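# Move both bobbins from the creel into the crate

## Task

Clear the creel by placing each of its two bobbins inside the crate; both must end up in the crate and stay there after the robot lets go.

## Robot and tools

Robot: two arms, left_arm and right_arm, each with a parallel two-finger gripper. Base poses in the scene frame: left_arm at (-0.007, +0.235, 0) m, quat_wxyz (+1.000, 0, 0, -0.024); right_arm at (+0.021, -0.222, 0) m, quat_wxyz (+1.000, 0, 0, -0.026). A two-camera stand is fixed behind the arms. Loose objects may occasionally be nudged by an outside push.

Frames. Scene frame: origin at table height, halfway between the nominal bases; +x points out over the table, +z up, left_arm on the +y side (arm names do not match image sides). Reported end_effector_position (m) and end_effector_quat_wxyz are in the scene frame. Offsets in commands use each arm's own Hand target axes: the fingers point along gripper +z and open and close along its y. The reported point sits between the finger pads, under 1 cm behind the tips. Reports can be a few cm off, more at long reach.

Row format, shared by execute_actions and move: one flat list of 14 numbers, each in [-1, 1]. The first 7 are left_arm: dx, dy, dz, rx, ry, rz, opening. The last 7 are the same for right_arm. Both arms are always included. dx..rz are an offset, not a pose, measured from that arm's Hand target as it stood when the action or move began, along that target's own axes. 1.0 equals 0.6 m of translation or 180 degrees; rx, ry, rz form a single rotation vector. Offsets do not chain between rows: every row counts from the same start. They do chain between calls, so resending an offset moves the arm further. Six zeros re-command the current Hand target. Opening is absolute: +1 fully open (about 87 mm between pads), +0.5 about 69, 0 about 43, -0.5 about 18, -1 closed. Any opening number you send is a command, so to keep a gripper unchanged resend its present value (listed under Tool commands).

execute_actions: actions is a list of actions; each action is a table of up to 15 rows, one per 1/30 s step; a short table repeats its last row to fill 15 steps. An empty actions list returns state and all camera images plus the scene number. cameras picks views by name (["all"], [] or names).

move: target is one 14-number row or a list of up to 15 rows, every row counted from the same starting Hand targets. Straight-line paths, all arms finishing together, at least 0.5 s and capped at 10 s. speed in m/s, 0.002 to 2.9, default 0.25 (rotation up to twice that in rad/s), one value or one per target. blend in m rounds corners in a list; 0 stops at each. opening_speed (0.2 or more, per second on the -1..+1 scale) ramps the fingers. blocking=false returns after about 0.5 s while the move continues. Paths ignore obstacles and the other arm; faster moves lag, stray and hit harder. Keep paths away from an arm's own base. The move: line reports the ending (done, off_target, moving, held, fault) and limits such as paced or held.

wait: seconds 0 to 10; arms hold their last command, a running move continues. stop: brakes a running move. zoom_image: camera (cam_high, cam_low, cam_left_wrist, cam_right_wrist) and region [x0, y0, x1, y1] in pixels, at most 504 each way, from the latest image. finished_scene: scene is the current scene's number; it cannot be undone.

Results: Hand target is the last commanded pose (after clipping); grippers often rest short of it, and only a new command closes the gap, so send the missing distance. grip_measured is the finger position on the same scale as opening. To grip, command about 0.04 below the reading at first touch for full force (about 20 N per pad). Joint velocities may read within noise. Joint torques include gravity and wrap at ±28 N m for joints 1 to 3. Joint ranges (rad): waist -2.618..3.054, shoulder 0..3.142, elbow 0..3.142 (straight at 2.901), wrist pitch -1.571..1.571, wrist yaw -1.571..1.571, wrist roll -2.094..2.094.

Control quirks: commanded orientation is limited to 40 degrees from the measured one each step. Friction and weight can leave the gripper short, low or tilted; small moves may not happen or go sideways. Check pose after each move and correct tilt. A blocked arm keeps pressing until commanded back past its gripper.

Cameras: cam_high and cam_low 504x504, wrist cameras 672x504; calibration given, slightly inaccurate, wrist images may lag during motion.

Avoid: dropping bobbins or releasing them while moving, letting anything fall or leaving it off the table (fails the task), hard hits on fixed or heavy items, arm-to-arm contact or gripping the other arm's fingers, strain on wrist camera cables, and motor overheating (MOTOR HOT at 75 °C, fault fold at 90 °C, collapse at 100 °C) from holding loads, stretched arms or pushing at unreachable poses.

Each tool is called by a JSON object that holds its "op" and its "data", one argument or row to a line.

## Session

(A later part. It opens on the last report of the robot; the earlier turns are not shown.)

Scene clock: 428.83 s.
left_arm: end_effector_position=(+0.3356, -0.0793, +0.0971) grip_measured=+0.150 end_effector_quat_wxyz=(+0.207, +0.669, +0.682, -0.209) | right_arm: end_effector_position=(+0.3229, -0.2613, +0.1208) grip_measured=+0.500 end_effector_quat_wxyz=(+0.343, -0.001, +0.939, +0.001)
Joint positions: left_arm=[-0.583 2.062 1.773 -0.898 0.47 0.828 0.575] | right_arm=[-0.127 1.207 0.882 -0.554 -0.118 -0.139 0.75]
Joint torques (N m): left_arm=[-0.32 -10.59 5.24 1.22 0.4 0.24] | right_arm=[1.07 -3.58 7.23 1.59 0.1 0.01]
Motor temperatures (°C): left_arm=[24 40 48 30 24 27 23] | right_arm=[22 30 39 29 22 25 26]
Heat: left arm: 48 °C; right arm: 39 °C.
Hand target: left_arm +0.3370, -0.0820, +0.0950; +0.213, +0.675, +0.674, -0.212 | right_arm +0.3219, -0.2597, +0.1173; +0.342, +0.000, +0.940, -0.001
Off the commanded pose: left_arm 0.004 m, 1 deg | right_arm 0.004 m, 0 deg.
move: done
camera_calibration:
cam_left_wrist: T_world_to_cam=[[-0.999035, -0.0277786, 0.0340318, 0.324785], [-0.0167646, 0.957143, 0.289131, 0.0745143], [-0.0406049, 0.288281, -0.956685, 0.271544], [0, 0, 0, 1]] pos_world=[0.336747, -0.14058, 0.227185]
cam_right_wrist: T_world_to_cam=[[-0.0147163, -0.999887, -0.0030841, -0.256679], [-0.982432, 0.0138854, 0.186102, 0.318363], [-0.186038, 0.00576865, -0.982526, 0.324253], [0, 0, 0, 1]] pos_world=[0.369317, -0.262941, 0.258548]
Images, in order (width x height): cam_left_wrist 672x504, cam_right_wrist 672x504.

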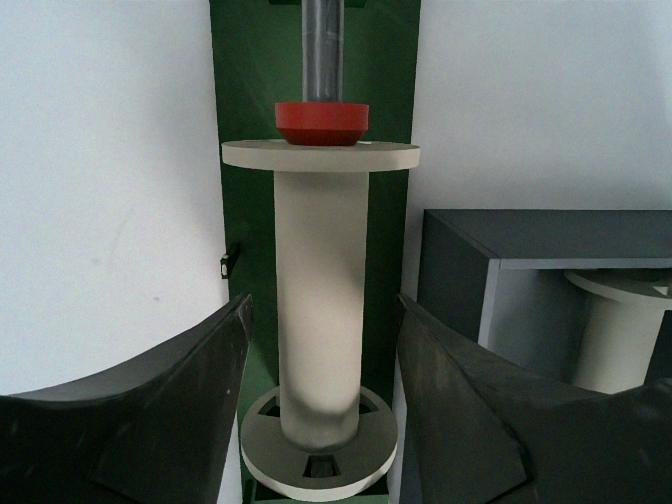

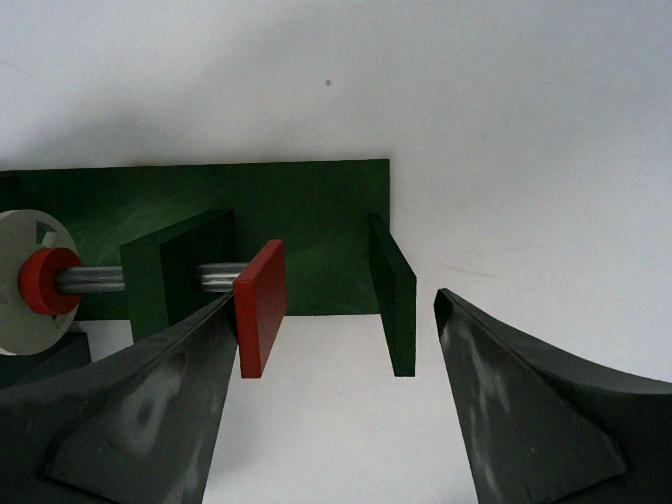

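{"op": "move", "data": {
  "target": [0.0158,0,0.0225,0,0,0,0.15,0,0,0,0,0,0,0.5],
  "speed": 0.08,
  "cameras": ["cam_left_wrist"]
}}

{"op": "move", "data": {
  "target": [0,0,0,0,0,0,-0.4,0,0,0,0,0,0,0.5],
  "opening_speed": 0.4,
  "cameras": ["all"]
}}

Scene clock: 443.43 s.
left_arm: end_effector_position=(+0.3358, -0.0795, +0.0833) grip_measured=+0.150 end_effector_quat_wxyz=(+0.210, +0.669, +0.681, -0.209) | right_arm: end_effector_position=(+0.3229, -0.2613, +0.1208) grip_measured=+0.500 end_effector_quat_wxyz=(+0.343, -0.001, +0.939, +0.001)
Joint positions: left_arm=[-0.583 2.062 1.717 -0.836 0.47 0.828 0.575] | right_arm=[-0.127 1.207 0.882 -0.554 -0.118 -0.139 0.75]
Joint torques (N m): left_arm=[-0.29 -10.02 5.19 1.26 0.4 0.25] | right_arm=[1.07 -3.54 7.25 1.59 0.09 0.04]
Heat: left arm: 47 °C; right arm: 39 °C.
Hand target: left_arm +0.3369, -0.0820, +0.0784; +0.213, +0.675, +0.674, -0.212 | right_arm +0.3219, -0.2597, +0.1173; +0.342, +0.000, +0.940, -0.001
Off the commanded pose: left_arm 0.006 m, 1 deg | right_arm 0.004 m, 0 deg.
move: done
camera_calibration:
cam_left_wrist: T_world_to_cam=[[-0.99918, -0.0276951, 0.0295408, 0.325882], [-0.0181046, 0.958097, 0.285872, 0.0794344], [-0.0362202, 0.285103, -0.957812, 0.256761], [0, 0, 0, 1]] pos_world=[0.336352, -0.140284, 0.213594]
Images, in order (width x height): cam_left_wrist 672x504.

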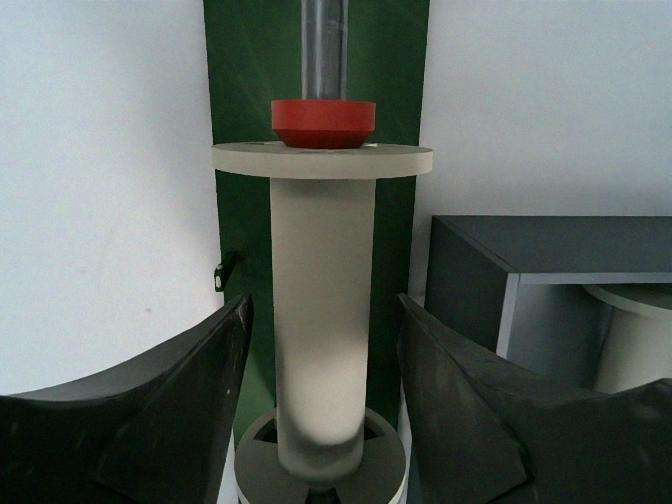

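Scene clock: 445.03 s.
left_arm: end_effector_position=(+0.3361, -0.0796, +0.0834) grip_measured=-0.265 end_effector_quat_wxyz=(+0.211, +0.670, +0.681, -0.209) | right_arm: end_effector_position=(+0.3229, -0.2613, +0.1208) grip_measured=+0.500 end_effector_quat_wxyz=(+0.343, -0.001, +0.939, +0.001)
Joint positions: left_arm=[-0.583 2.062 1.717 -0.835 0.47 0.829 0.368] | right_arm=[-0.127 1.207 0.882 -0.554 -0.118 -0.139 0.75]
Joint torques (N m): left_arm=[-0.32 -10.03 5.19 1.24 0.4 0.24] | right_arm=[1.03 -3.56 7.23 1.6 0.11 0.02]
Heat: left arm: 47 °C; right arm: 39 °C.
Hand target: left_arm +0.3370, -0.0820, +0.0784; +0.213, +0.675, +0.674, -0.212 | right_arm +0.3219, -0.2597, +0.1173; +0.342, +0.000, +0.940, -0.001
Off the commanded pose: left_arm 0.006 m, 1 deg | right_arm 0.004 m, 0 deg.
move: done
camera_calibration:
cam_left_wrist: T_world_to_cam=[[-0.999222, -0.0273438, 0.0284059, 0.326283], [-0.0181146, 0.958283, 0.285245, 0.0796674], [-0.0350206, 0.284509, -0.958033, 0.256451], [0, 0, 0, 1]] pos_world=[0.336453, -0.140385, 0.213696]
cam_right_wrist: T_world_to_cam=[[-0.0147163, -0.999887, -0.0030841, -0.256679], [-0.982432, 0.0138854, 0.186102, 0.318363], [-0.186038, 0.00576865, -0.982526, 0.324253], [0, 0, 0, 1]] pos_world=[0.369317, -0.262941, 0.258548]

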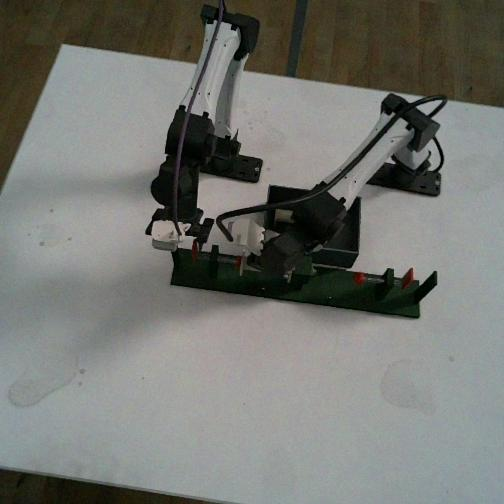

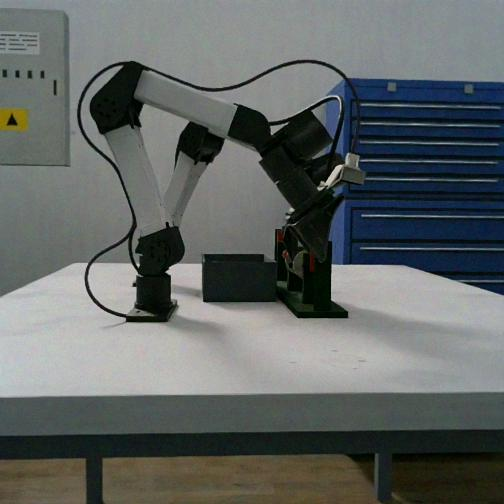

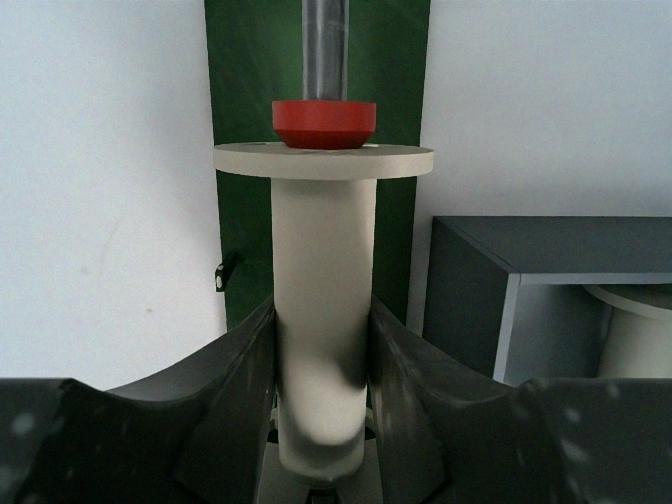

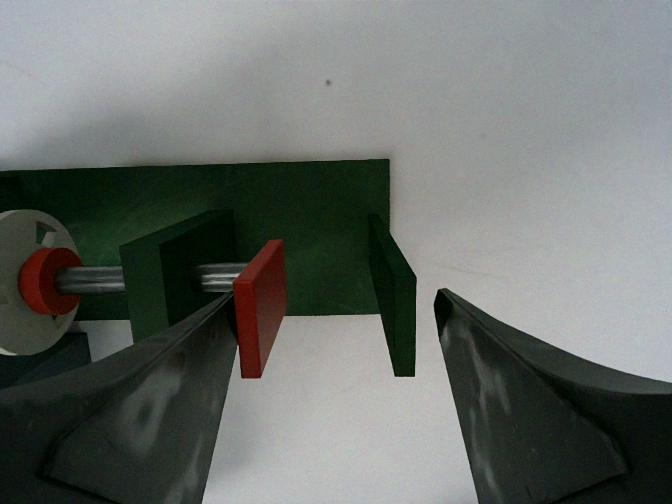

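{"op": "move", "data": {
  "target": [0,0,0,0,0,0,-0.4,0,-0.0355,0,0,0,0,-0.6],
  "opening_speed": 0.36,
  "speed": 0.007,
  "cameras": ["all"]
}}

Scene clock: 454.00 s.
left_arm: end_effector_position=(+0.3361, -0.0796, +0.0834) grip_measured=-0.265 end_effector_quat_wxyz=(+0.211, +0.670, +0.681, -0.209) | right_arm: end_effector_position=(+0.3227, -0.2775, +0.1206) grip_measured=-0.595 end_effector_quat_wxyz=(+0.347, -0.005, +0.938, +0.000)
Joint positions: left_arm=[-0.583 2.062 1.717 -0.835 0.47 0.829 0.368] | right_arm=[-0.198 1.214 0.882 -0.546 -0.165 -0.201 0.202]
Joint torques (N m): left_arm=[-0.32 -10.02 5.16 1.23 0.4 0.24] | right_arm=[-0.54 -2.45 8.68 1.5 -0.06 -0.09]
Heat: left arm: 46 °C; right arm: 38 °C.
Hand target: left_arm +0.3370, -0.0820, +0.0784; +0.213, +0.675, +0.674, -0.212 | right_arm +0.3219, -0.2810, +0.1173; +0.342, +0.000, +0.940, -0.001
Off the commanded pose: left_arm 0.006 m, 1 deg | right_arm 0.005 m, 1 deg.
move: done
camera_calibration:
cam_left_wrist: T_world_to_cam=[[-0.999222, -0.0273438, 0.0284059, 0.326283], [-0.0181146, 0.958283, 0.285245, 0.0796674], [-0.0350206, 0.284509, -0.958033, 0.256451], [0, 0, 0, 1]] pos_world=[0.336453, -0.140385, 0.213696]
cam_right_wrist: T_world_to_cam=[[-0.00864724, -0.999962, 0.00146883, -0.275427], [-0.984267, 0.00877073, 0.17647, 0.318684], [-0.176476, 0.0000802624, -0.984305, 0.319698], [0, 0, 0, 1]] pos_world=[0.367708, -0.278237, 0.258847]

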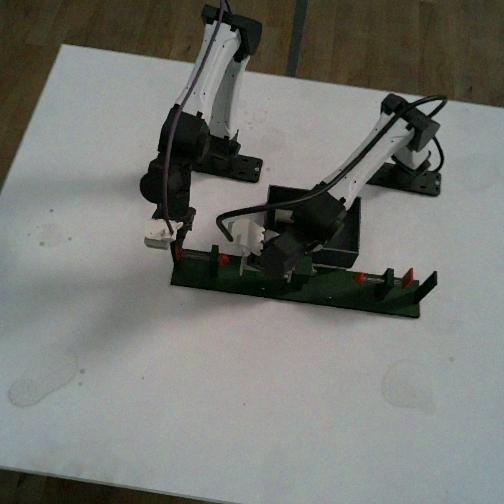

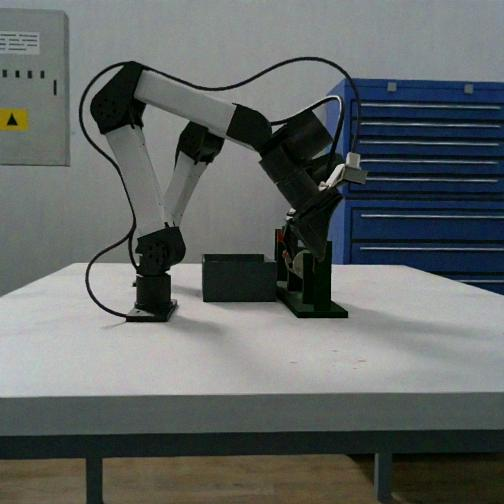

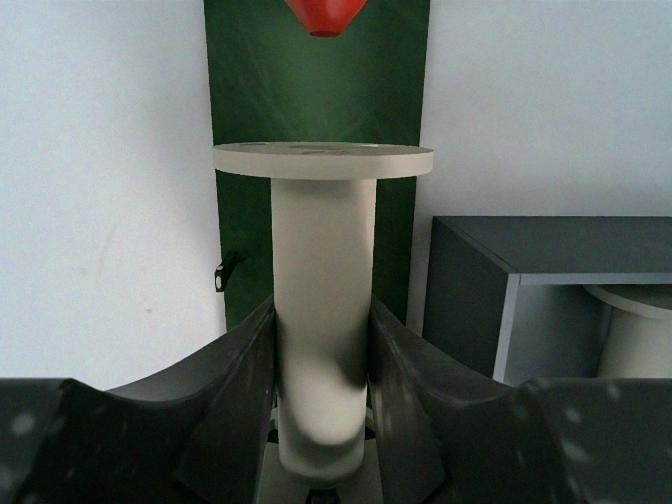

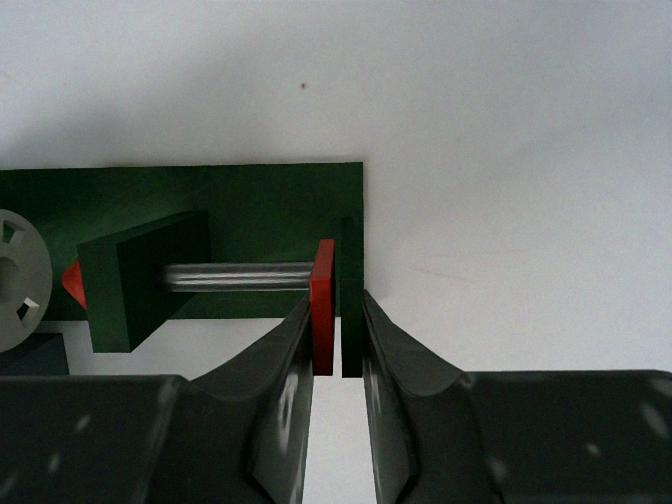

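{"op": "move", "data": {
  "target": [-0.0325,0,0.0146,0,0,0,-0.4,0,0,0,0,0,0,-0.6],
  "speed": 0.02,
  "cameras": ["cam_left_wrist","cam_right_wrist"]
}}

Scene clock: 458.67 s.
left_arm: end_effector_position=(+0.3316, -0.0951, +0.0743) grip_measured=-0.265 end_effector_quat_wxyz=(+0.201, +0.676, +0.677, -0.213) | right_arm: end_effector_position=(+0.3227, -0.2775, +0.1206) grip_measured=-0.595 end_effector_quat_wxyz=(+0.347, -0.005, +0.938, +0.000)
Joint positions: left_arm=[-0.615 2.107 1.753 -0.835 0.468 0.815 0.368] | right_arm=[-0.198 1.214 0.882 -0.546 -0.165 -0.201 0.202]
Joint torques (N m): left_arm=[-0.77 -10.51 9.09 1.02 0.28 -0.01] | right_arm=[-0.54 -2.43 8.7 1.48 -0.08 -0.1]
Heat: left arm: 46 °C; right arm: 38 °C.
Hand target: left_arm +0.3371, -0.1030, +0.0825; +0.213, +0.675, +0.674, -0.212 | right_arm +0.3219, -0.2810, +0.1173; +0.342, +0.000, +0.940, -0.001
Off the commanded pose: left_arm 0.013 m, 1 deg | right_arm 0.005 m, 1 deg.
move: off_target (left_arm)
camera_calibration:
cam_left_wrist: T_world_to_cam=[[-0.999059, -0.00798034, 0.0426294, 0.322344], [0.00486452, 0.956103, 0.292989, 0.0885725], [-0.0430963, 0.292921, -0.955165, 0.255309], [0, 0, 0, 1]] pos_world=[0.332612, -0.156897, 0.20417]
cam_right_wrist: T_world_to_cam=[[-0.00864724, -0.999962, 0.00146883, -0.275427], [-0.984267, 0.00877073, 0.17647, 0.318684], [-0.176476, 0.0000802624, -0.984305, 0.319698], [0, 0, 0, 1]] pos_world=[0.367708, -0.278237, 0.258847]
Images, in order (width x height): cam_left_wrist 672x504, cam_right_wrist 672x504.

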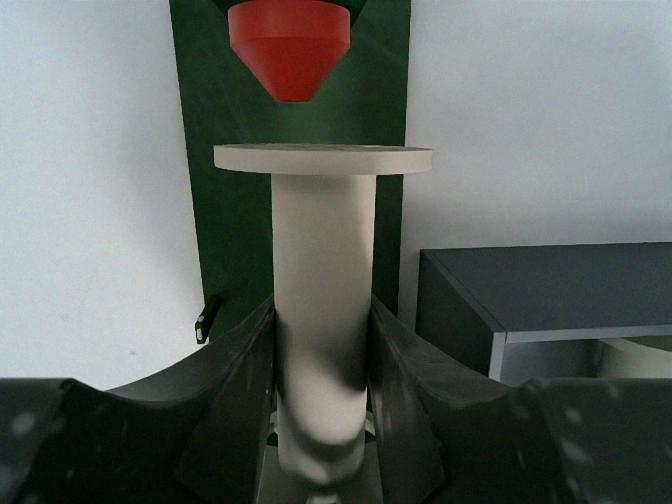

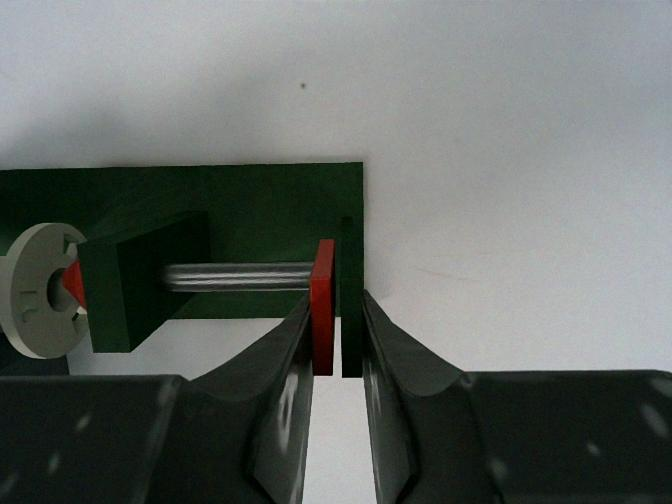

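{"op": "move", "data": {
  "target": [-0.0112,0.005,-0.0044,0,0,0,-0.4,0,0,0,0,0,0,-0.6],
  "speed": 0.02,
  "cameras": ["cam_left_wrist","cam_right_wrist","cam_low"]
}}

Scene clock: 467.57 s.
left_arm: end_effector_position=(+0.3360, -0.0985, +0.0810) grip_measured=-0.265 end_effector_quat_wxyz=(+0.202, +0.675, +0.677, -0.213) | right_arm: end_effector_position=(+0.3227, -0.2775, +0.1206) grip_measured=-0.595 end_effector_quat_wxyz=(+0.347, -0.005, +0.938, +0.000)
Joint positions: left_arm=[-0.615 2.124 1.806 -0.867 0.467 0.811 0.368] | right_arm=[-0.198 1.214 0.882 -0.546 -0.165 -0.201 0.202]
Joint torques (N m): left_arm=[-1.16 -10.55 9.05 1.03 0.27 -0.01] | right_arm=[-0.53 -2.36 8.64 1.48 -0.07 -0.1]
Motor temperatures (°C): left_arm=[24 45 47 29 24 26 23] | right_arm=[22 29 38 30 22 25 26]
Heat: left arm: 47 °C; right arm: 38 °C.
Hand target: left_arm +0.3400, -0.1070, +0.0884; +0.213, +0.675, +0.674, -0.212 | right_arm +0.3219, -0.2810, +0.1173; +0.342, +0.000, +0.940, -0.001
Off the commanded pose: left_arm 0.012 m, 1 deg | right_arm 0.005 m, 1 deg.
move: off_target (left_arm)
camera_calibration:
cam_left_wrist: T_world_to_cam=[[-0.999094, -0.0109967, 0.0411077, 0.32638], [0.00145532, 0.956637, 0.291279, 0.0912109], [-0.0425283, 0.291075, -0.955754, 0.262576], [0, 0, 0, 1]] pos_world=[0.337118, -0.160096, 0.210974]
cam_right_wrist: T_world_to_cam=[[-0.00864724, -0.999962, 0.00146883, -0.275427], [-0.984267, 0.00877073, 0.17647, 0.318684], [-0.176476, 0.0000802624, -0.984305, 0.319698], [0, 0, 0, 1]] pos_world=[0.367708, -0.278237, 0.258847]
Images, in order (width x height): cam_low 504x504, cam_left_wrist 672x504, cam_right_wrist 672x504.

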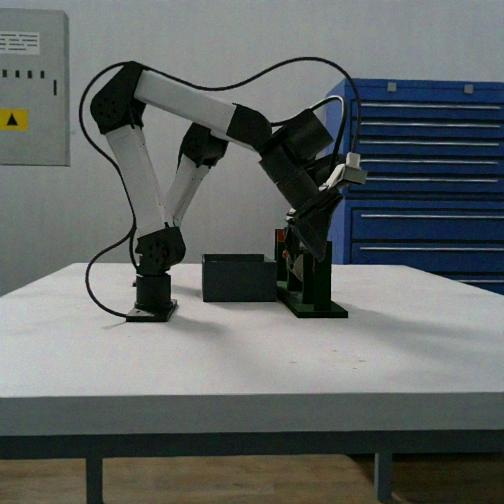

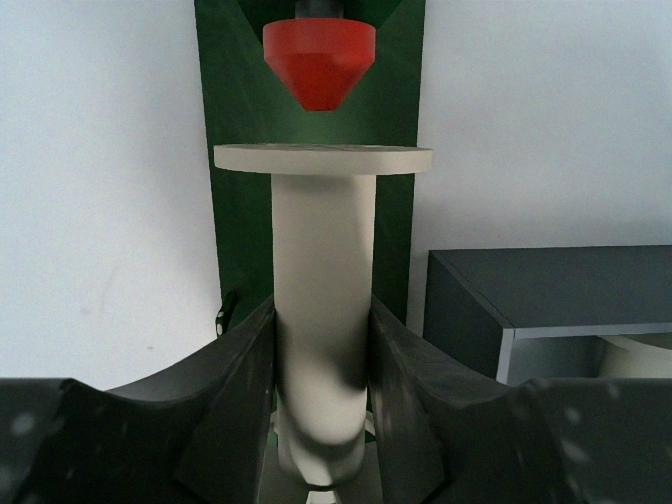

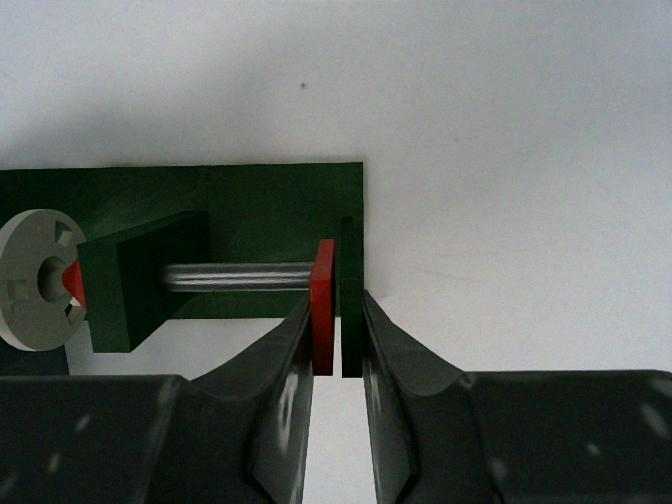

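{"op": "move", "data": {
  "target": [-0.0055,0,0.0038,0,0,0,-0.4,0,0,0,0,0,0,-0.6],
  "speed": 0.02,
  "cameras": ["cam_left_wrist","cam_right_wrist"]
}}

Scene clock: 472.50 s.
left_arm: end_effector_position=(+0.3356, -0.1029, +0.0809) grip_measured=-0.265 end_effector_quat_wxyz=(+0.202, +0.675, +0.677, -0.213) | right_arm: end_effector_position=(+0.3227, -0.2775, +0.1206) grip_measured=-0.595 end_effector_quat_wxyz=(+0.347, -0.005, +0.938, +0.000)
Joint positions: left_arm=[-0.623 2.134 1.821 -0.869 0.464 0.804 0.368] | right_arm=[-0.198 1.214 0.882 -0.546 -0.165 -0.201 0.202]
Joint torques (N m): left_arm=[-1.01 -10.62 9.05 1.02 0.27 0] | right_arm=[-0.54 -2.35 8.73 1.48 -0.07 -0.09]
Heat: left arm: 47 °C; right arm: 38 °C.
Hand target: left_arm +0.3400, -0.1109, +0.0884; +0.213, +0.675, +0.674, -0.212 | right_arm +0.3219, -0.2810, +0.1173; +0.342, +0.000, +0.940, -0.001
Off the commanded pose: left_arm 0.012 m, 1 deg | right_arm 0.005 m, 1 deg.
move: off_target (left_arm)
camera_calibration:
cam_left_wrist: T_world_to_cam=[[-0.999104, -0.00929732, 0.0412986, 0.325976], [0.00315455, 0.95652, 0.291651, 0.0947822], [-0.0422145, 0.29152, -0.955633, 0.263678], [0, 0, 0, 1]] pos_world=[0.336516, -0.164498, 0.210873]
cam_right_wrist: T_world_to_cam=[[-0.00864724, -0.999962, 0.00146883, -0.275427], [-0.984267, 0.00877073, 0.17647, 0.318684], [-0.176476, 0.0000802624, -0.984305, 0.319698], [0, 0, 0, 1]] pos_world=[0.367708, -0.278237, 0.258847]
Images, in order (width x height): cam_left_wrist 672x504, cam_right_wrist 672x504.

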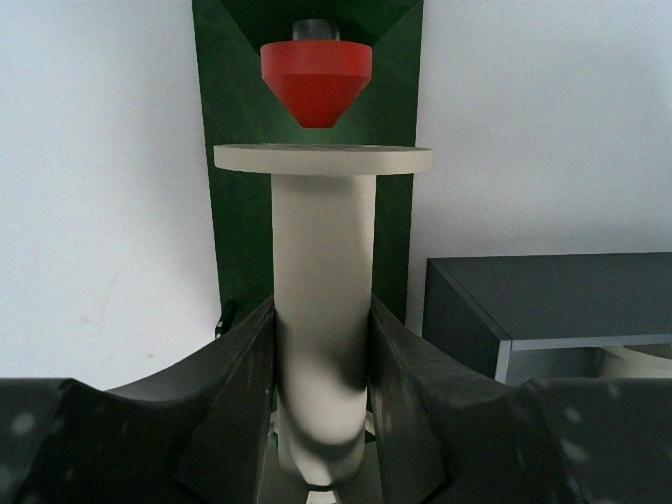

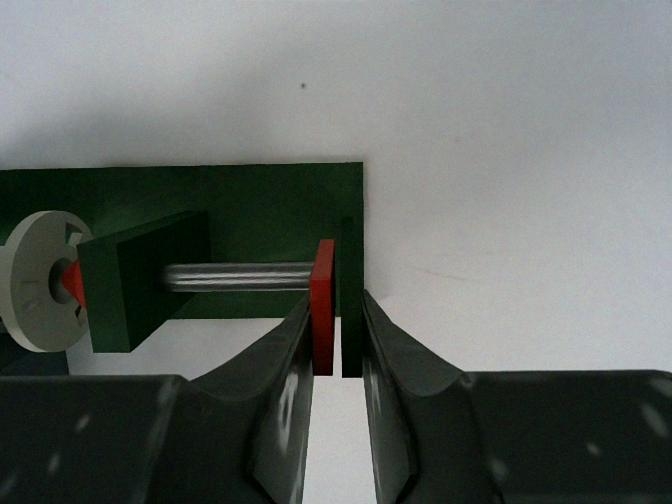

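{"op": "move", "data": {
  "target": [
    [-0.0131,0,-0.0274,0,0,0,-0.4,0,0,0,0,0,0,-0.6],
    [-0.0915,0,-0.1393,0,0,0,-0.4,0,0,0,0,0,0,-0.6]
  ],
  "speed": [0.03,0.1],
  "blend": 0.005,
  "cameras": ["all"]
}}

Scene clock: 480.37 s.
left_arm: end_effector_position=(+0.3370, -0.1039, +0.1809) grip_measured=-0.265 end_effector_quat_wxyz=(+0.202, +0.675, +0.677, -0.213) | right_arm: end_effector_position=(+0.3227, -0.2775, +0.1206) grip_measured=-0.595 end_effector_quat_wxyz=(+0.347, -0.005, +0.938, +0.000)
Joint positions: left_arm=[-0.623 2.227 2.375 -1.332 0.464 0.804 0.368] | right_arm=[-0.198 1.214 0.882 -0.546 -0.165 -0.201 0.202]
Joint torques (N m): left_arm=[-0.55 -11.07 8.64 1.01 0.29 0.05] | right_arm=[-0.54 -2.43 8.76 1.5 -0.07 -0.11]
Heat: left arm: 47 °C; right arm: 38 °C.
Hand target: left_arm +0.3399, -0.1080, +0.1885; +0.213, +0.675, +0.674, -0.212 | right_arm +0.3219, -0.2810, +0.1173; +0.342, +0.000, +0.940, -0.001
Off the commanded pose: left_arm 0.009 m, 1 deg | right_arm 0.005 m, 1 deg.
move: done
camera_calibration:
cam_left_wrist: T_world_to_cam=[[-0.999075, -0.00981566, 0.0418764, 0.323062], [0.00285865, 0.956306, 0.292355, 0.0666343], [-0.0429163, 0.292204, -0.955393, 0.359832], [0, 0, 0, 1]] pos_world=[0.338016, -0.165696, 0.310772]
cam_right_wrist: T_world_to_cam=[[-0.00864724, -0.999962, 0.00146883, -0.275427], [-0.984267, 0.00877073, 0.17647, 0.318684], [-0.176476, 0.0000802624, -0.984305, 0.319698], [0, 0, 0, 1]] pos_world=[0.367708, -0.278237, 0.258847]

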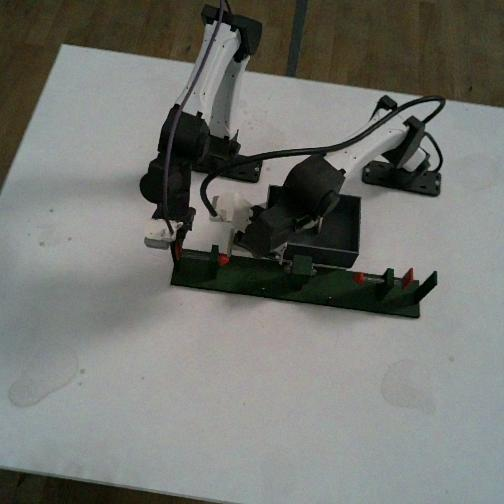

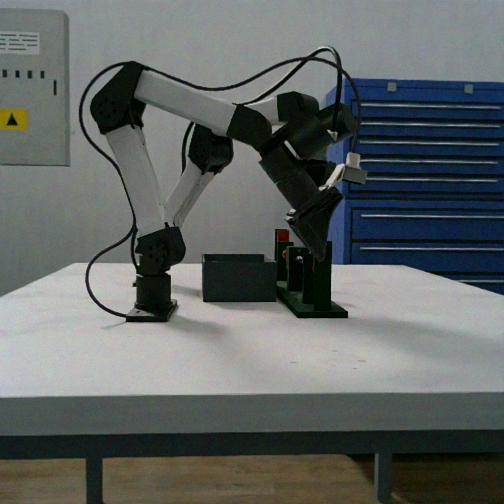

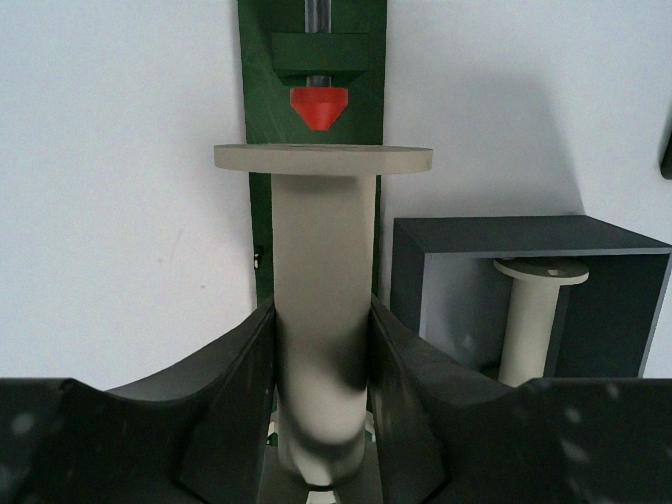

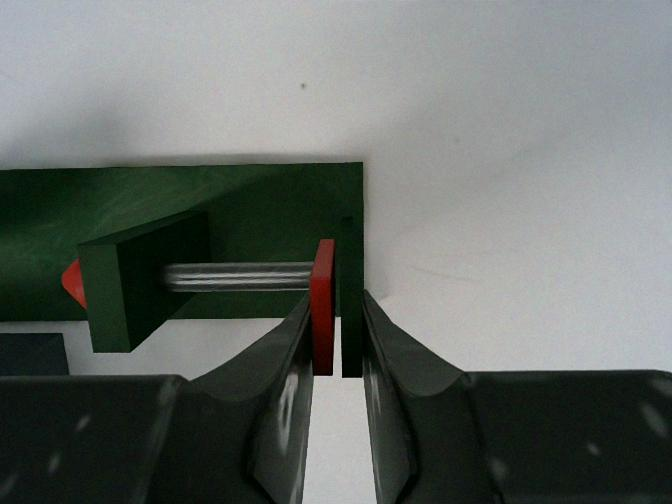

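{"op": "move", "data": {
  "target": [0.1782,-0.17,-0.1117,0,0,0,-0.4,0,0.0355,0,0,0,0,0.5],
  "speed": 0.055,
  "opening_speed": 0.36,
  "cameras": ["all"]
}}

Scene clock: 493.77 s.
left_arm: end_effector_position=(+0.2383, +0.0180, +0.1735) grip_measured=-0.265 end_effector_quat_wxyz=(+0.194, +0.671, +0.685, -0.210) | right_arm: end_effector_position=(+0.3235, -0.2610, +0.1191) grip_measured=+0.500 end_effector_quat_wxyz=(+0.341, -0.002, +0.940, +0.002)
Joint positions: left_arm=[-0.512 1.573 1.476 -1.154 0.491 0.909 0.368] | right_arm=[-0.126 1.214 0.882 -0.552 -0.118 -0.139 0.75]
Joint torques (N m): left_arm=[0.39 -9.35 5.16 1.01 0.48 0.25] | right_arm=[0.87 -4.16 7.25 1.58 0.09 -0.01]
Heat: left arm: 47 °C; right arm: 38 °C.
Hand target: left_arm +0.2379, +0.0180, +0.1819; +0.213, +0.675, +0.674, -0.212 | right_arm +0.3219, -0.2597, +0.1172; +0.342, +0.000, +0.940, -0.001
Off the commanded pose: left_arm 0.008 m, 3 deg | right_arm 0.003 m, 0 deg.
move: off_target (left_arm)
camera_calibration:
cam_left_wrist: T_world_to_cam=[[-0.998301, -0.0247147, 0.0527608, 0.224225], [-0.00729528, 0.951468, 0.30766, -0.047715], [-0.0578039, 0.306752, -0.950032, 0.315243], [0, 0, 0, 1]] pos_world=[0.241718, -0.0457604, 0.30234]
cam_right_wrist: T_world_to_cam=[[-0.013412, -0.999902, -0.00409291, -0.256696], [-0.981609, 0.0123869, 0.190501, 0.318068], [-0.190432, 0.00657264, -0.981678, 0.324231], [0, 0, 0, 1]] pos_world=[0.37052, -0.262742, 0.256648]

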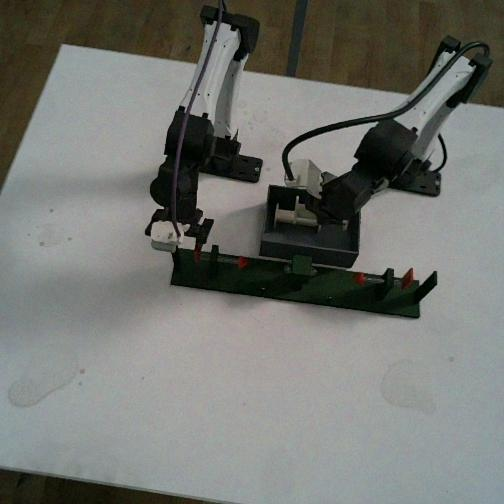

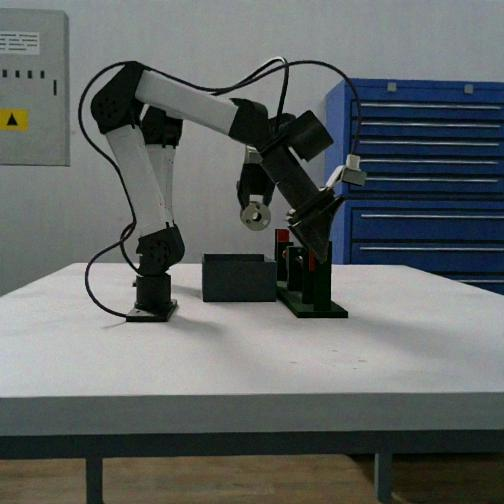

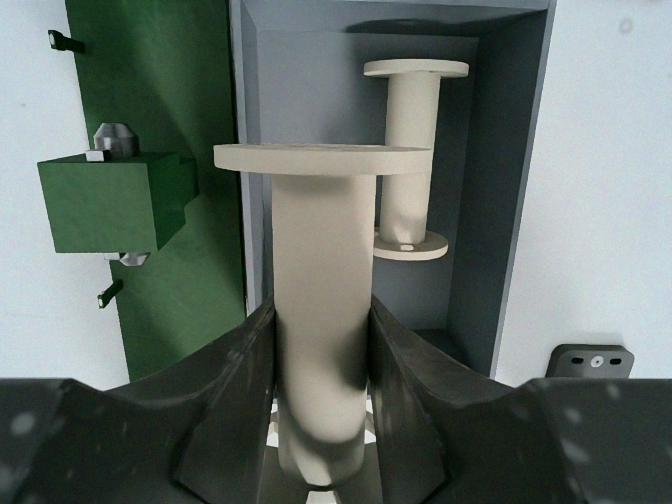

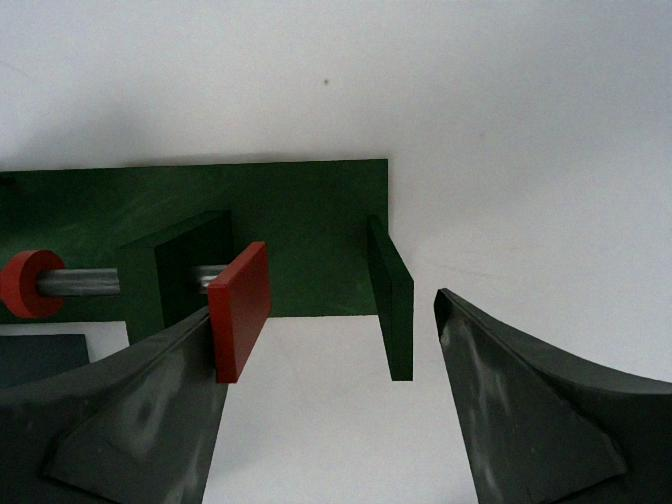

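{"op": "move", "data": {
  "target": [
    [0.03,0,0.043,0,0,0,-0.4,0,0.006,0,0,0,0,0.5],
    [0.1186,0,0.1693,0,0,0,-0.4,-0.0857,0.006,-0.1021,0,0,0,0.5]
  ],
  "speed": [0.03,0.06],
  "cameras": ["all"]
}}

Scene clock: 511.33 s.
left_arm: end_effector_position=(+0.2340, +0.0206, +0.0584) grip_measured=-0.265 end_effector_quat_wxyz=(+0.202, +0.672, +0.681, -0.208) | right_arm: end_effector_position=(+0.3219, -0.2571, +0.1927) grip_measured=+0.500 end_effector_quat_wxyz=(+0.344, -0.002, +0.939, +0.001)
Joint positions: left_arm=[-0.512 1.578 1.014 -0.669 0.492 0.911 0.368] | right_arm=[-0.11 1.214 1.171 -0.833 -0.107 -0.126 0.75]
Joint torques (N m): left_arm=[0.46 -5.91 5.19 1.19 0.49 0.25] | right_arm=[1.01 -2.73 10.86 1.31 0.11 0.04]
Heat: left arm: 47 °C; right arm: 39 °C.
Hand target: left_arm +0.2380, +0.0181, +0.0578; +0.213, +0.674, +0.674, -0.212 | right_arm +0.3219, -0.2559, +0.1972; +0.342, +0.000, +0.940, -0.001
Off the commanded pose: left_arm 0.005 m, 2 deg | right_arm 0.005 m, 0 deg.
move: done
camera_calibration:
cam_left_wrist: T_world_to_cam=[[-0.999046, -0.0224198, 0.0374646, 0.227132], [-0.010246, 0.954516, 0.297984, -0.0135051], [-0.0424413, 0.297316, -0.953835, 0.201664], [0, 0, 0, 1]] pos_world=[0.235336, -0.0419749, 0.18787]
cam_right_wrist: T_world_to_cam=[[-0.0137313, -0.999902, -0.00279553, -0.252739], [-0.98288, 0.0129837, 0.183789, 0.304224], [-0.183734, 0.00527134, -0.982962, 0.393878], [0, 0, 0, 1]] pos_world=[0.367915, -0.258741, 0.330548]

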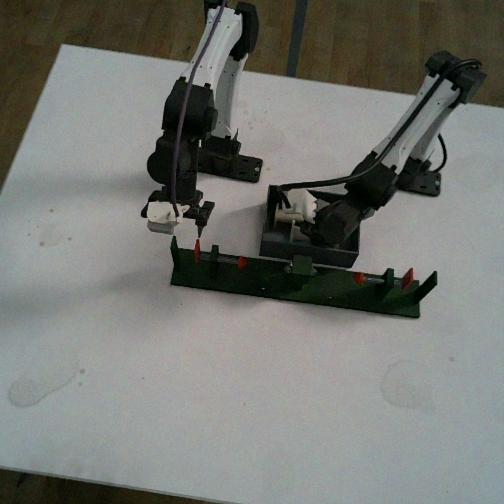

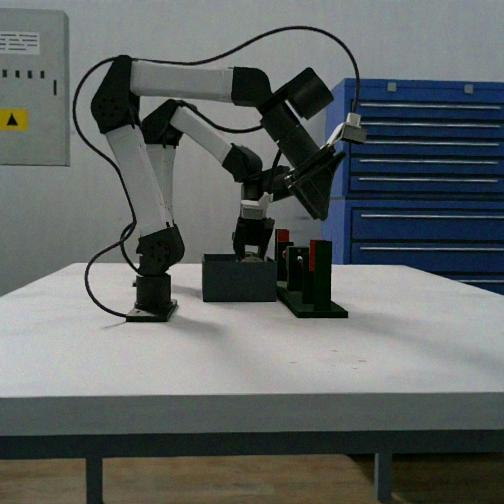

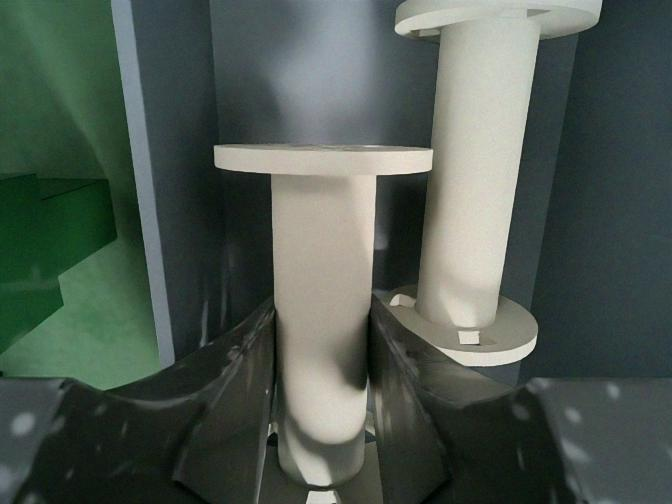

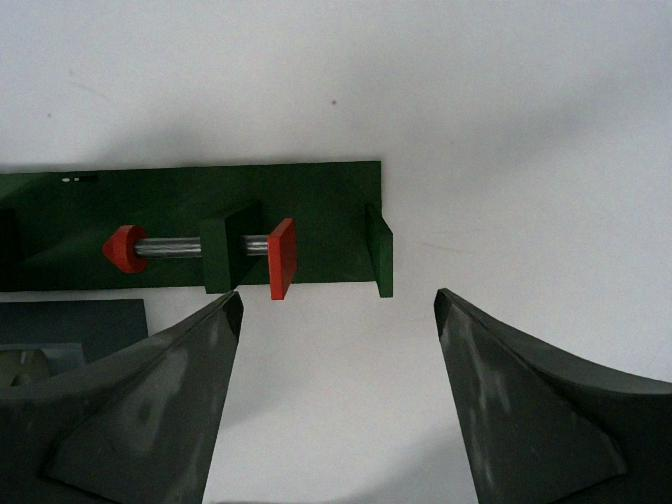

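{"op": "move", "data": {
  "target": [0.0115,0.0083,0.0164,0,0,0,-0.4,0,0,0,0,0,0,0.5],
  "speed": 0.04,
  "cameras": ["cam_left_wrist"]
}}

{"op": "move", "data": {
  "target": [0.0048,0,0.0068,0,0,0,-0.4,0,0,0,0,0,0,0.5],
  "speed": 0.03,
  "cameras": ["cam_left_wrist"]
}}

Scene clock: 517.83 s.
left_arm: end_effector_position=(+0.2361, +0.0205, +0.0474) grip_measured=-0.265 end_effector_quat_wxyz=(+0.199, +0.671, +0.683, -0.211) | right_arm: end_effector_position=(+0.3218, -0.2571, +0.1926) grip_measured=+0.500 end_effector_quat_wxyz=(+0.344, -0.002, +0.939, +0.001)
Joint positions: left_arm=[-0.506 1.608 1 -0.637 0.498 0.916 0.368] | right_arm=[-0.11 1.214 1.171 -0.833 -0.107 -0.126 0.75]
Joint torques (N m): left_arm=[0.73 -5.75 5.07 1.31 0.46 0.3] | right_arm=[0.99 -2.82 10.91 1.31 0.11 0.03]
Heat: left arm: 46 °C; right arm: 40 °C.
Hand target: left_arm +0.2431, +0.0181, +0.0459; +0.213, +0.675, +0.674, -0.212 | right_arm +0.3220, -0.2559, +0.1972; +0.342, +0.000, +0.940, -0.001
Off the commanded pose: left_arm 0.008 m, 2 deg | right_arm 0.005 m, 0 deg.
move: done
camera_calibration:
cam_left_wrist: T_world_to_cam=[[-0.99862, -0.0224715, 0.0474608, 0.228957], [-0.00725259, 0.954171, 0.299174, -0.0109097], [-0.0520086, 0.298417, -0.953018, 0.193448], [0, 0, 0, 1]] pos_world=[0.238623, -0.0421735, 0.176757]
Images, in order (width x height): cam_left_wrist 672x504.

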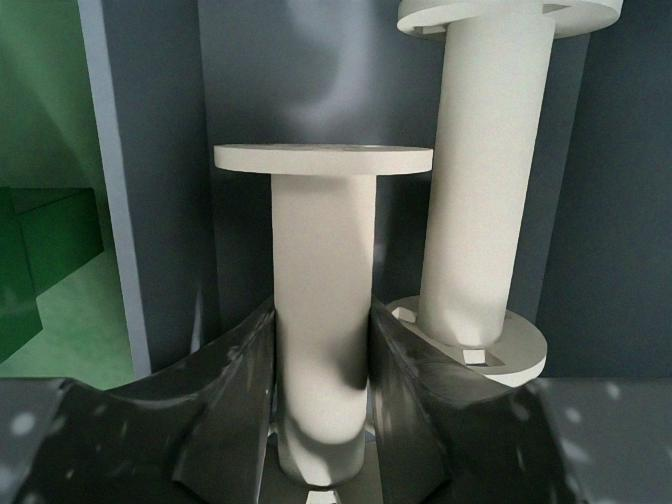

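Scene clock: 518.57 s.
left_arm: end_effector_position=(+0.2361, +0.0208, +0.0417) grip_measured=-0.265 end_effector_quat_wxyz=(+0.198, +0.671, +0.683, -0.212) | right_arm: end_effector_position=(+0.3218, -0.2571, +0.1926) grip_measured=+0.500 end_effector_quat_wxyz=(+0.344, -0.002, +0.939, +0.001)
Joint positions: left_arm=[-0.504 1.618 0.986 -0.615 0.5 0.917 0.368] | right_arm=[-0.11 1.214 1.171 -0.833 -0.107 -0.126 0.75]
Joint torques (N m): left_arm=[0.58 -5.96 5.03 1.31 0.44 0.29] | right_arm=[0.95 -2.8 10.86 1.33 0.11 0.02]
Heat: left arm: 46 °C; right arm: 40 °C.
Hand target: left_arm +0.2430, +0.0182, +0.0408; +0.213, +0.675, +0.674, -0.212 | right_arm +0.3220, -0.2559, +0.1972; +0.342, +0.000, +0.940, -0.001
Off the commanded pose: left_arm 0.008 m, 2 deg | right_arm 0.005 m, 0 deg.
move: done
camera_calibration:
cam_left_wrist: T_world_to_cam=[[-0.998518, -0.0225728, 0.049519, 0.229151], [-0.00673229, 0.954168, 0.299197, -0.00961621], [-0.0540031, 0.29842, -0.952906, 0.188397], [0, 0, 0, 1]] pos_world=[0.238921, -0.0418734, 0.171055]
Images, in order (width x height): cam_left_wrist 672x504.

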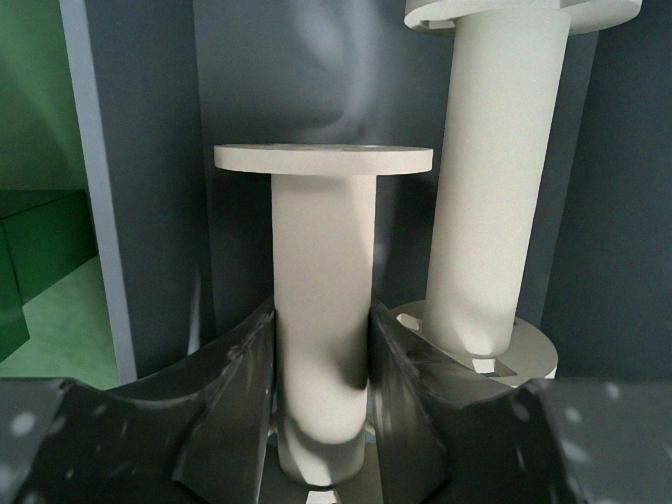

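{"op": "move", "data": {
  "target": [0.0038,0,0.0055,0,0,0,-0.4,0,0,0,0,0,0,0.5],
  "speed": 0.02,
  "cameras": ["cam_left_wrist"]
}}

{"op": "move", "data": {
  "target": [0.0029,0,0.0041,0,0,0,-0.4,0,0,0,0,0,0,0.5],
  "speed": 0.02,
  "cameras": ["cam_left_wrist"]
}}

Scene clock: 523.10 s.
left_arm: end_effector_position=(+0.2362, +0.0208, +0.0378) grip_measured=-0.265 end_effector_quat_wxyz=(+0.198, +0.671, +0.683, -0.212) | right_arm: end_effector_position=(+0.3218, -0.2571, +0.1926) grip_measured=+0.500 end_effector_quat_wxyz=(+0.344, -0.002, +0.939, +0.001)
Joint positions: left_arm=[-0.504 1.624 0.976 -0.598 0.5 0.918 0.368] | right_arm=[-0.11 1.214 1.171 -0.833 -0.107 -0.126 0.75]
Joint torques (N m): left_arm=[0.59 -5.93 5.01 1.31 0.44 0.29] | right_arm=[0.99 -2.76 10.88 1.32 0.09 0.03]
Heat: left arm: 46 °C; right arm: 41 °C.
Hand target: left_arm +0.2430, +0.0181, +0.0368; +0.213, +0.675, +0.674, -0.212 | right_arm +0.3220, -0.2559, +0.1972; +0.342, +0.000, +0.940, -0.001
Off the commanded pose: left_arm 0.007 m, 2 deg | right_arm 0.005 m, 0 deg.
move: done
camera_calibration:
cam_left_wrist: T_world_to_cam=[[-0.998552, -0.0221966, 0.0490074, 0.229449], [-0.00653833, 0.954239, 0.298975, -0.00848512], [-0.053401, 0.298221, -0.953002, 0.184641], [0, 0, 0, 1]] pos_world=[0.238921, -0.0418741, 0.167255]
Images, in order (width x height): cam_left_wrist 672x504.

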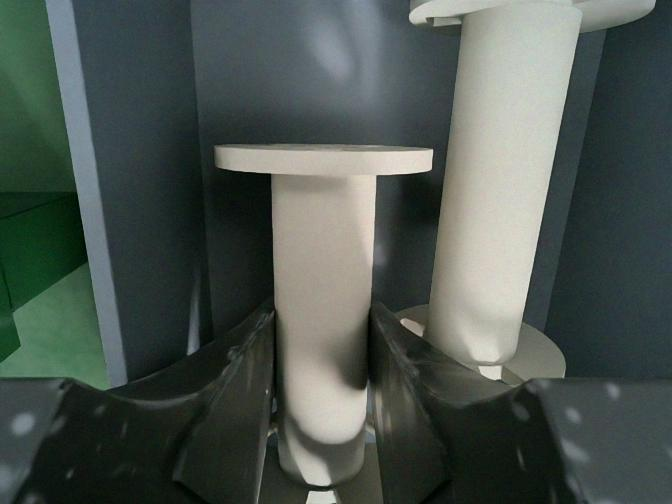

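Scene clock: 523.87 s.
left_arm: end_effector_position=(+0.2364, +0.0207, +0.0349) grip_measured=-0.265 end_effector_quat_wxyz=(+0.199, +0.671, +0.682, -0.211) | right_arm: end_effector_position=(+0.3218, -0.2571, +0.1926) grip_measured=+0.500 end_effector_quat_wxyz=(+0.344, -0.002, +0.939, +0.001)
Joint positions: left_arm=[-0.504 1.629 0.968 -0.585 0.5 0.918 0.368] | right_arm=[-0.11 1.214 1.171 -0.833 -0.107 -0.126 0.75]
Joint torques (N m): left_arm=[0.58 -5.94 4.96 1.31 0.45 0.28] | right_arm=[0.99 -2.73 10.97 1.33 0.1 0.02]
Heat: left arm: 46 °C; right arm: 41 °C.
Hand target: left_arm +0.2431, +0.0181, +0.0338; +0.213, +0.675, +0.674, -0.212 | right_arm +0.3220, -0.2559, +0.1972; +0.342, +0.000, +0.940, -0.001
Off the commanded pose: left_arm 0.007 m, 2 deg | right_arm 0.005 m, 0 deg.
move: done
camera_calibration:
cam_left_wrist: T_world_to_cam=[[-0.998599, -0.0219173, 0.0481576, 0.229854], [-0.00654749, 0.954363, 0.298576, -0.00754411], [-0.0525039, 0.297842, -0.95317, 0.181682], [0, 0, 0, 1]] pos_world=[0.239022, -0.0418749, 0.164357]
Images, in order (width x height): cam_left_wrist 672x504.

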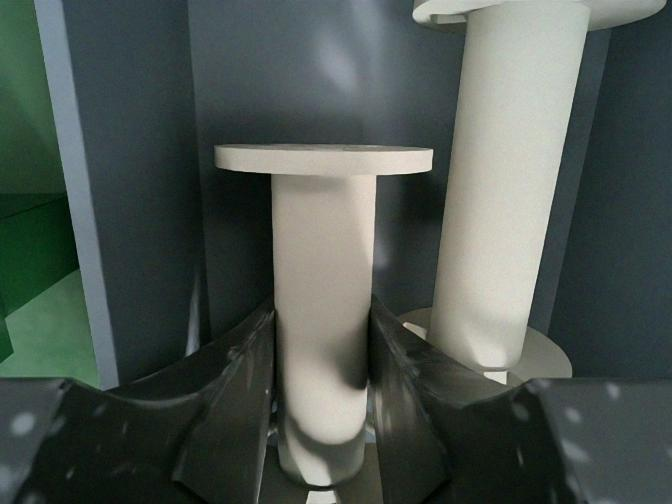

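{"op": "move", "data": {
  "target": [0.0024,0,0.0034,0,0,0,-0.4,0,0,0,0,0,0,0.5],
  "speed": 0.02,
  "cameras": ["cam_left_wrist"]
}}

{"op": "move", "data": {
  "target": [0.0024,0,0.0034,0,0,0,-0.4,0,0,0,0,0,0,0.5],
  "speed": 0.02,
  "cameras": ["cam_left_wrist"]
}}

Scene clock: 534.80 s.
left_arm: end_effector_position=(+0.2368, +0.0204, +0.0340) grip_measured=-0.265 end_effector_quat_wxyz=(+0.201, +0.671, +0.682, -0.211) | right_arm: end_effector_position=(+0.3218, -0.2571, +0.1926) grip_measured=+0.500 end_effector_quat_wxyz=(+0.344, -0.002, +0.939, +0.001)
Joint positions: left_arm=[-0.504 1.629 0.963 -0.576 0.5 0.918 0.368] | right_arm=[-0.11 1.214 1.171 -0.833 -0.107 -0.126 0.75]
Joint torques (N m): left_arm=[0.59 -5.52 4.85 1.33 0.45 0.28] | right_arm=[0.98 -2.76 10.95 1.32 0.1 0.01]
Motor temperatures (°C): left_arm=[24 40 45 29 24 26 24] | right_arm=[22 29 43 29 22 25 26]
Heat: left arm: 45 °C; right arm: 43 °C.
Hand target: left_arm +0.2431, +0.0181, +0.0313; +0.213, +0.675, +0.674, -0.212 | right_arm +0.3220, -0.2559, +0.1972; +0.342, +0.000, +0.940, -0.001
Off the commanded pose: left_arm 0.007 m, 2 deg | right_arm 0.005 m, 0 deg.
move: done
camera_calibration:
cam_left_wrist: T_world_to_cam=[[-0.998786, -0.0213885, 0.0443672, 0.230483], [-0.00728352, 0.955026, 0.296433, -0.00675083], [-0.0487121, 0.29575, -0.954022, 0.180068], [0, 0, 0, 1]] pos_world=[0.238926, -0.0418781, 0.163564]
Images, in order (width x height): cam_left_wrist 672x504.

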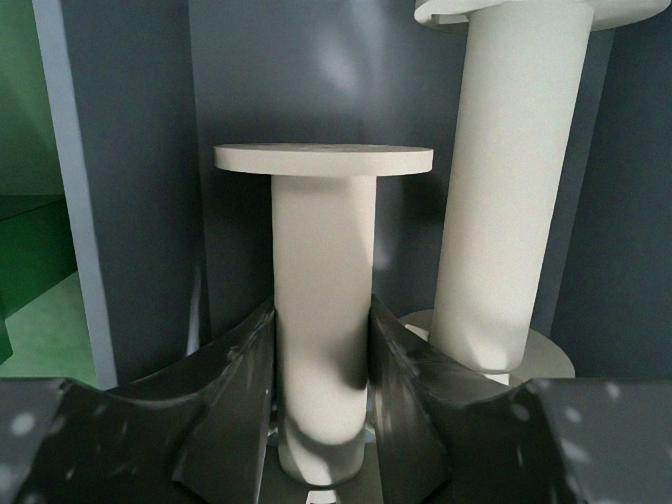

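Scene clock: 535.60 s.
left_arm: end_effector_position=(+0.2368, +0.0192, +0.0327) grip_measured=-0.265 end_effector_quat_wxyz=(+0.202, +0.672, +0.680, -0.213) | right_arm: end_effector_position=(+0.3218, -0.2571, +0.1926) grip_measured=+0.500 end_effector_quat_wxyz=(+0.344, -0.002, +0.939, +0.001)
Joint positions: left_arm=[-0.504 1.632 0.959 -0.566 0.506 0.919 0.368] | right_arm=[-0.11 1.214 1.171 -0.833 -0.107 -0.126 0.75]
Joint torques (N m): left_arm=[0.59 -5.44 4.63 1.34 0.38 0.27] | right_arm=[1.01 -2.76 10.84 1.32 0.11 0.02]
Heat: left arm: 45 °C; right arm: 43 °C.
Hand target: left_arm +0.2430, +0.0181, +0.0288; +0.213, +0.675, +0.674, -0.212 | right_arm +0.3220, -0.2559, +0.1972; +0.342, +0.000, +0.940, -0.001
Off the commanded pose: left_arm 0.007 m, 1 deg | right_arm 0.005 m, 0 deg.
move: done
camera_calibration:
cam_left_wrist: T_world_to_cam=[[-0.998836, -0.0185056, 0.0445341, 0.230514], [-0.00479361, 0.956971, 0.290144, -0.00561291], [-0.0479871, 0.289593, -0.955946, 0.179308], [0, 0, 0, 1]] pos_world=[0.238823, -0.0422891, 0.162772]
Images, in order (width x height): cam_left_wrist 672x504.

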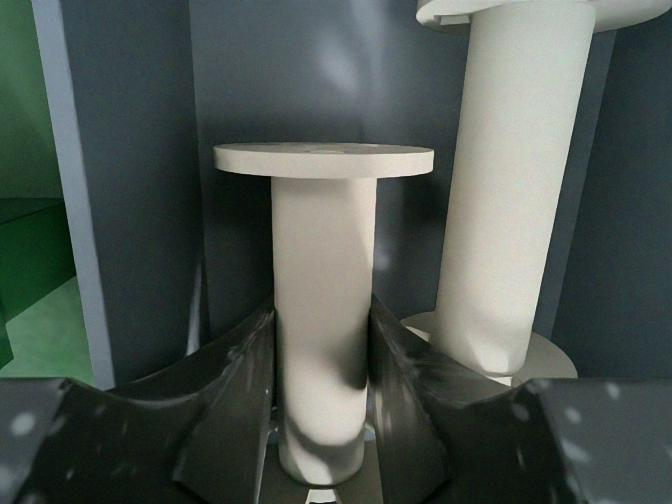

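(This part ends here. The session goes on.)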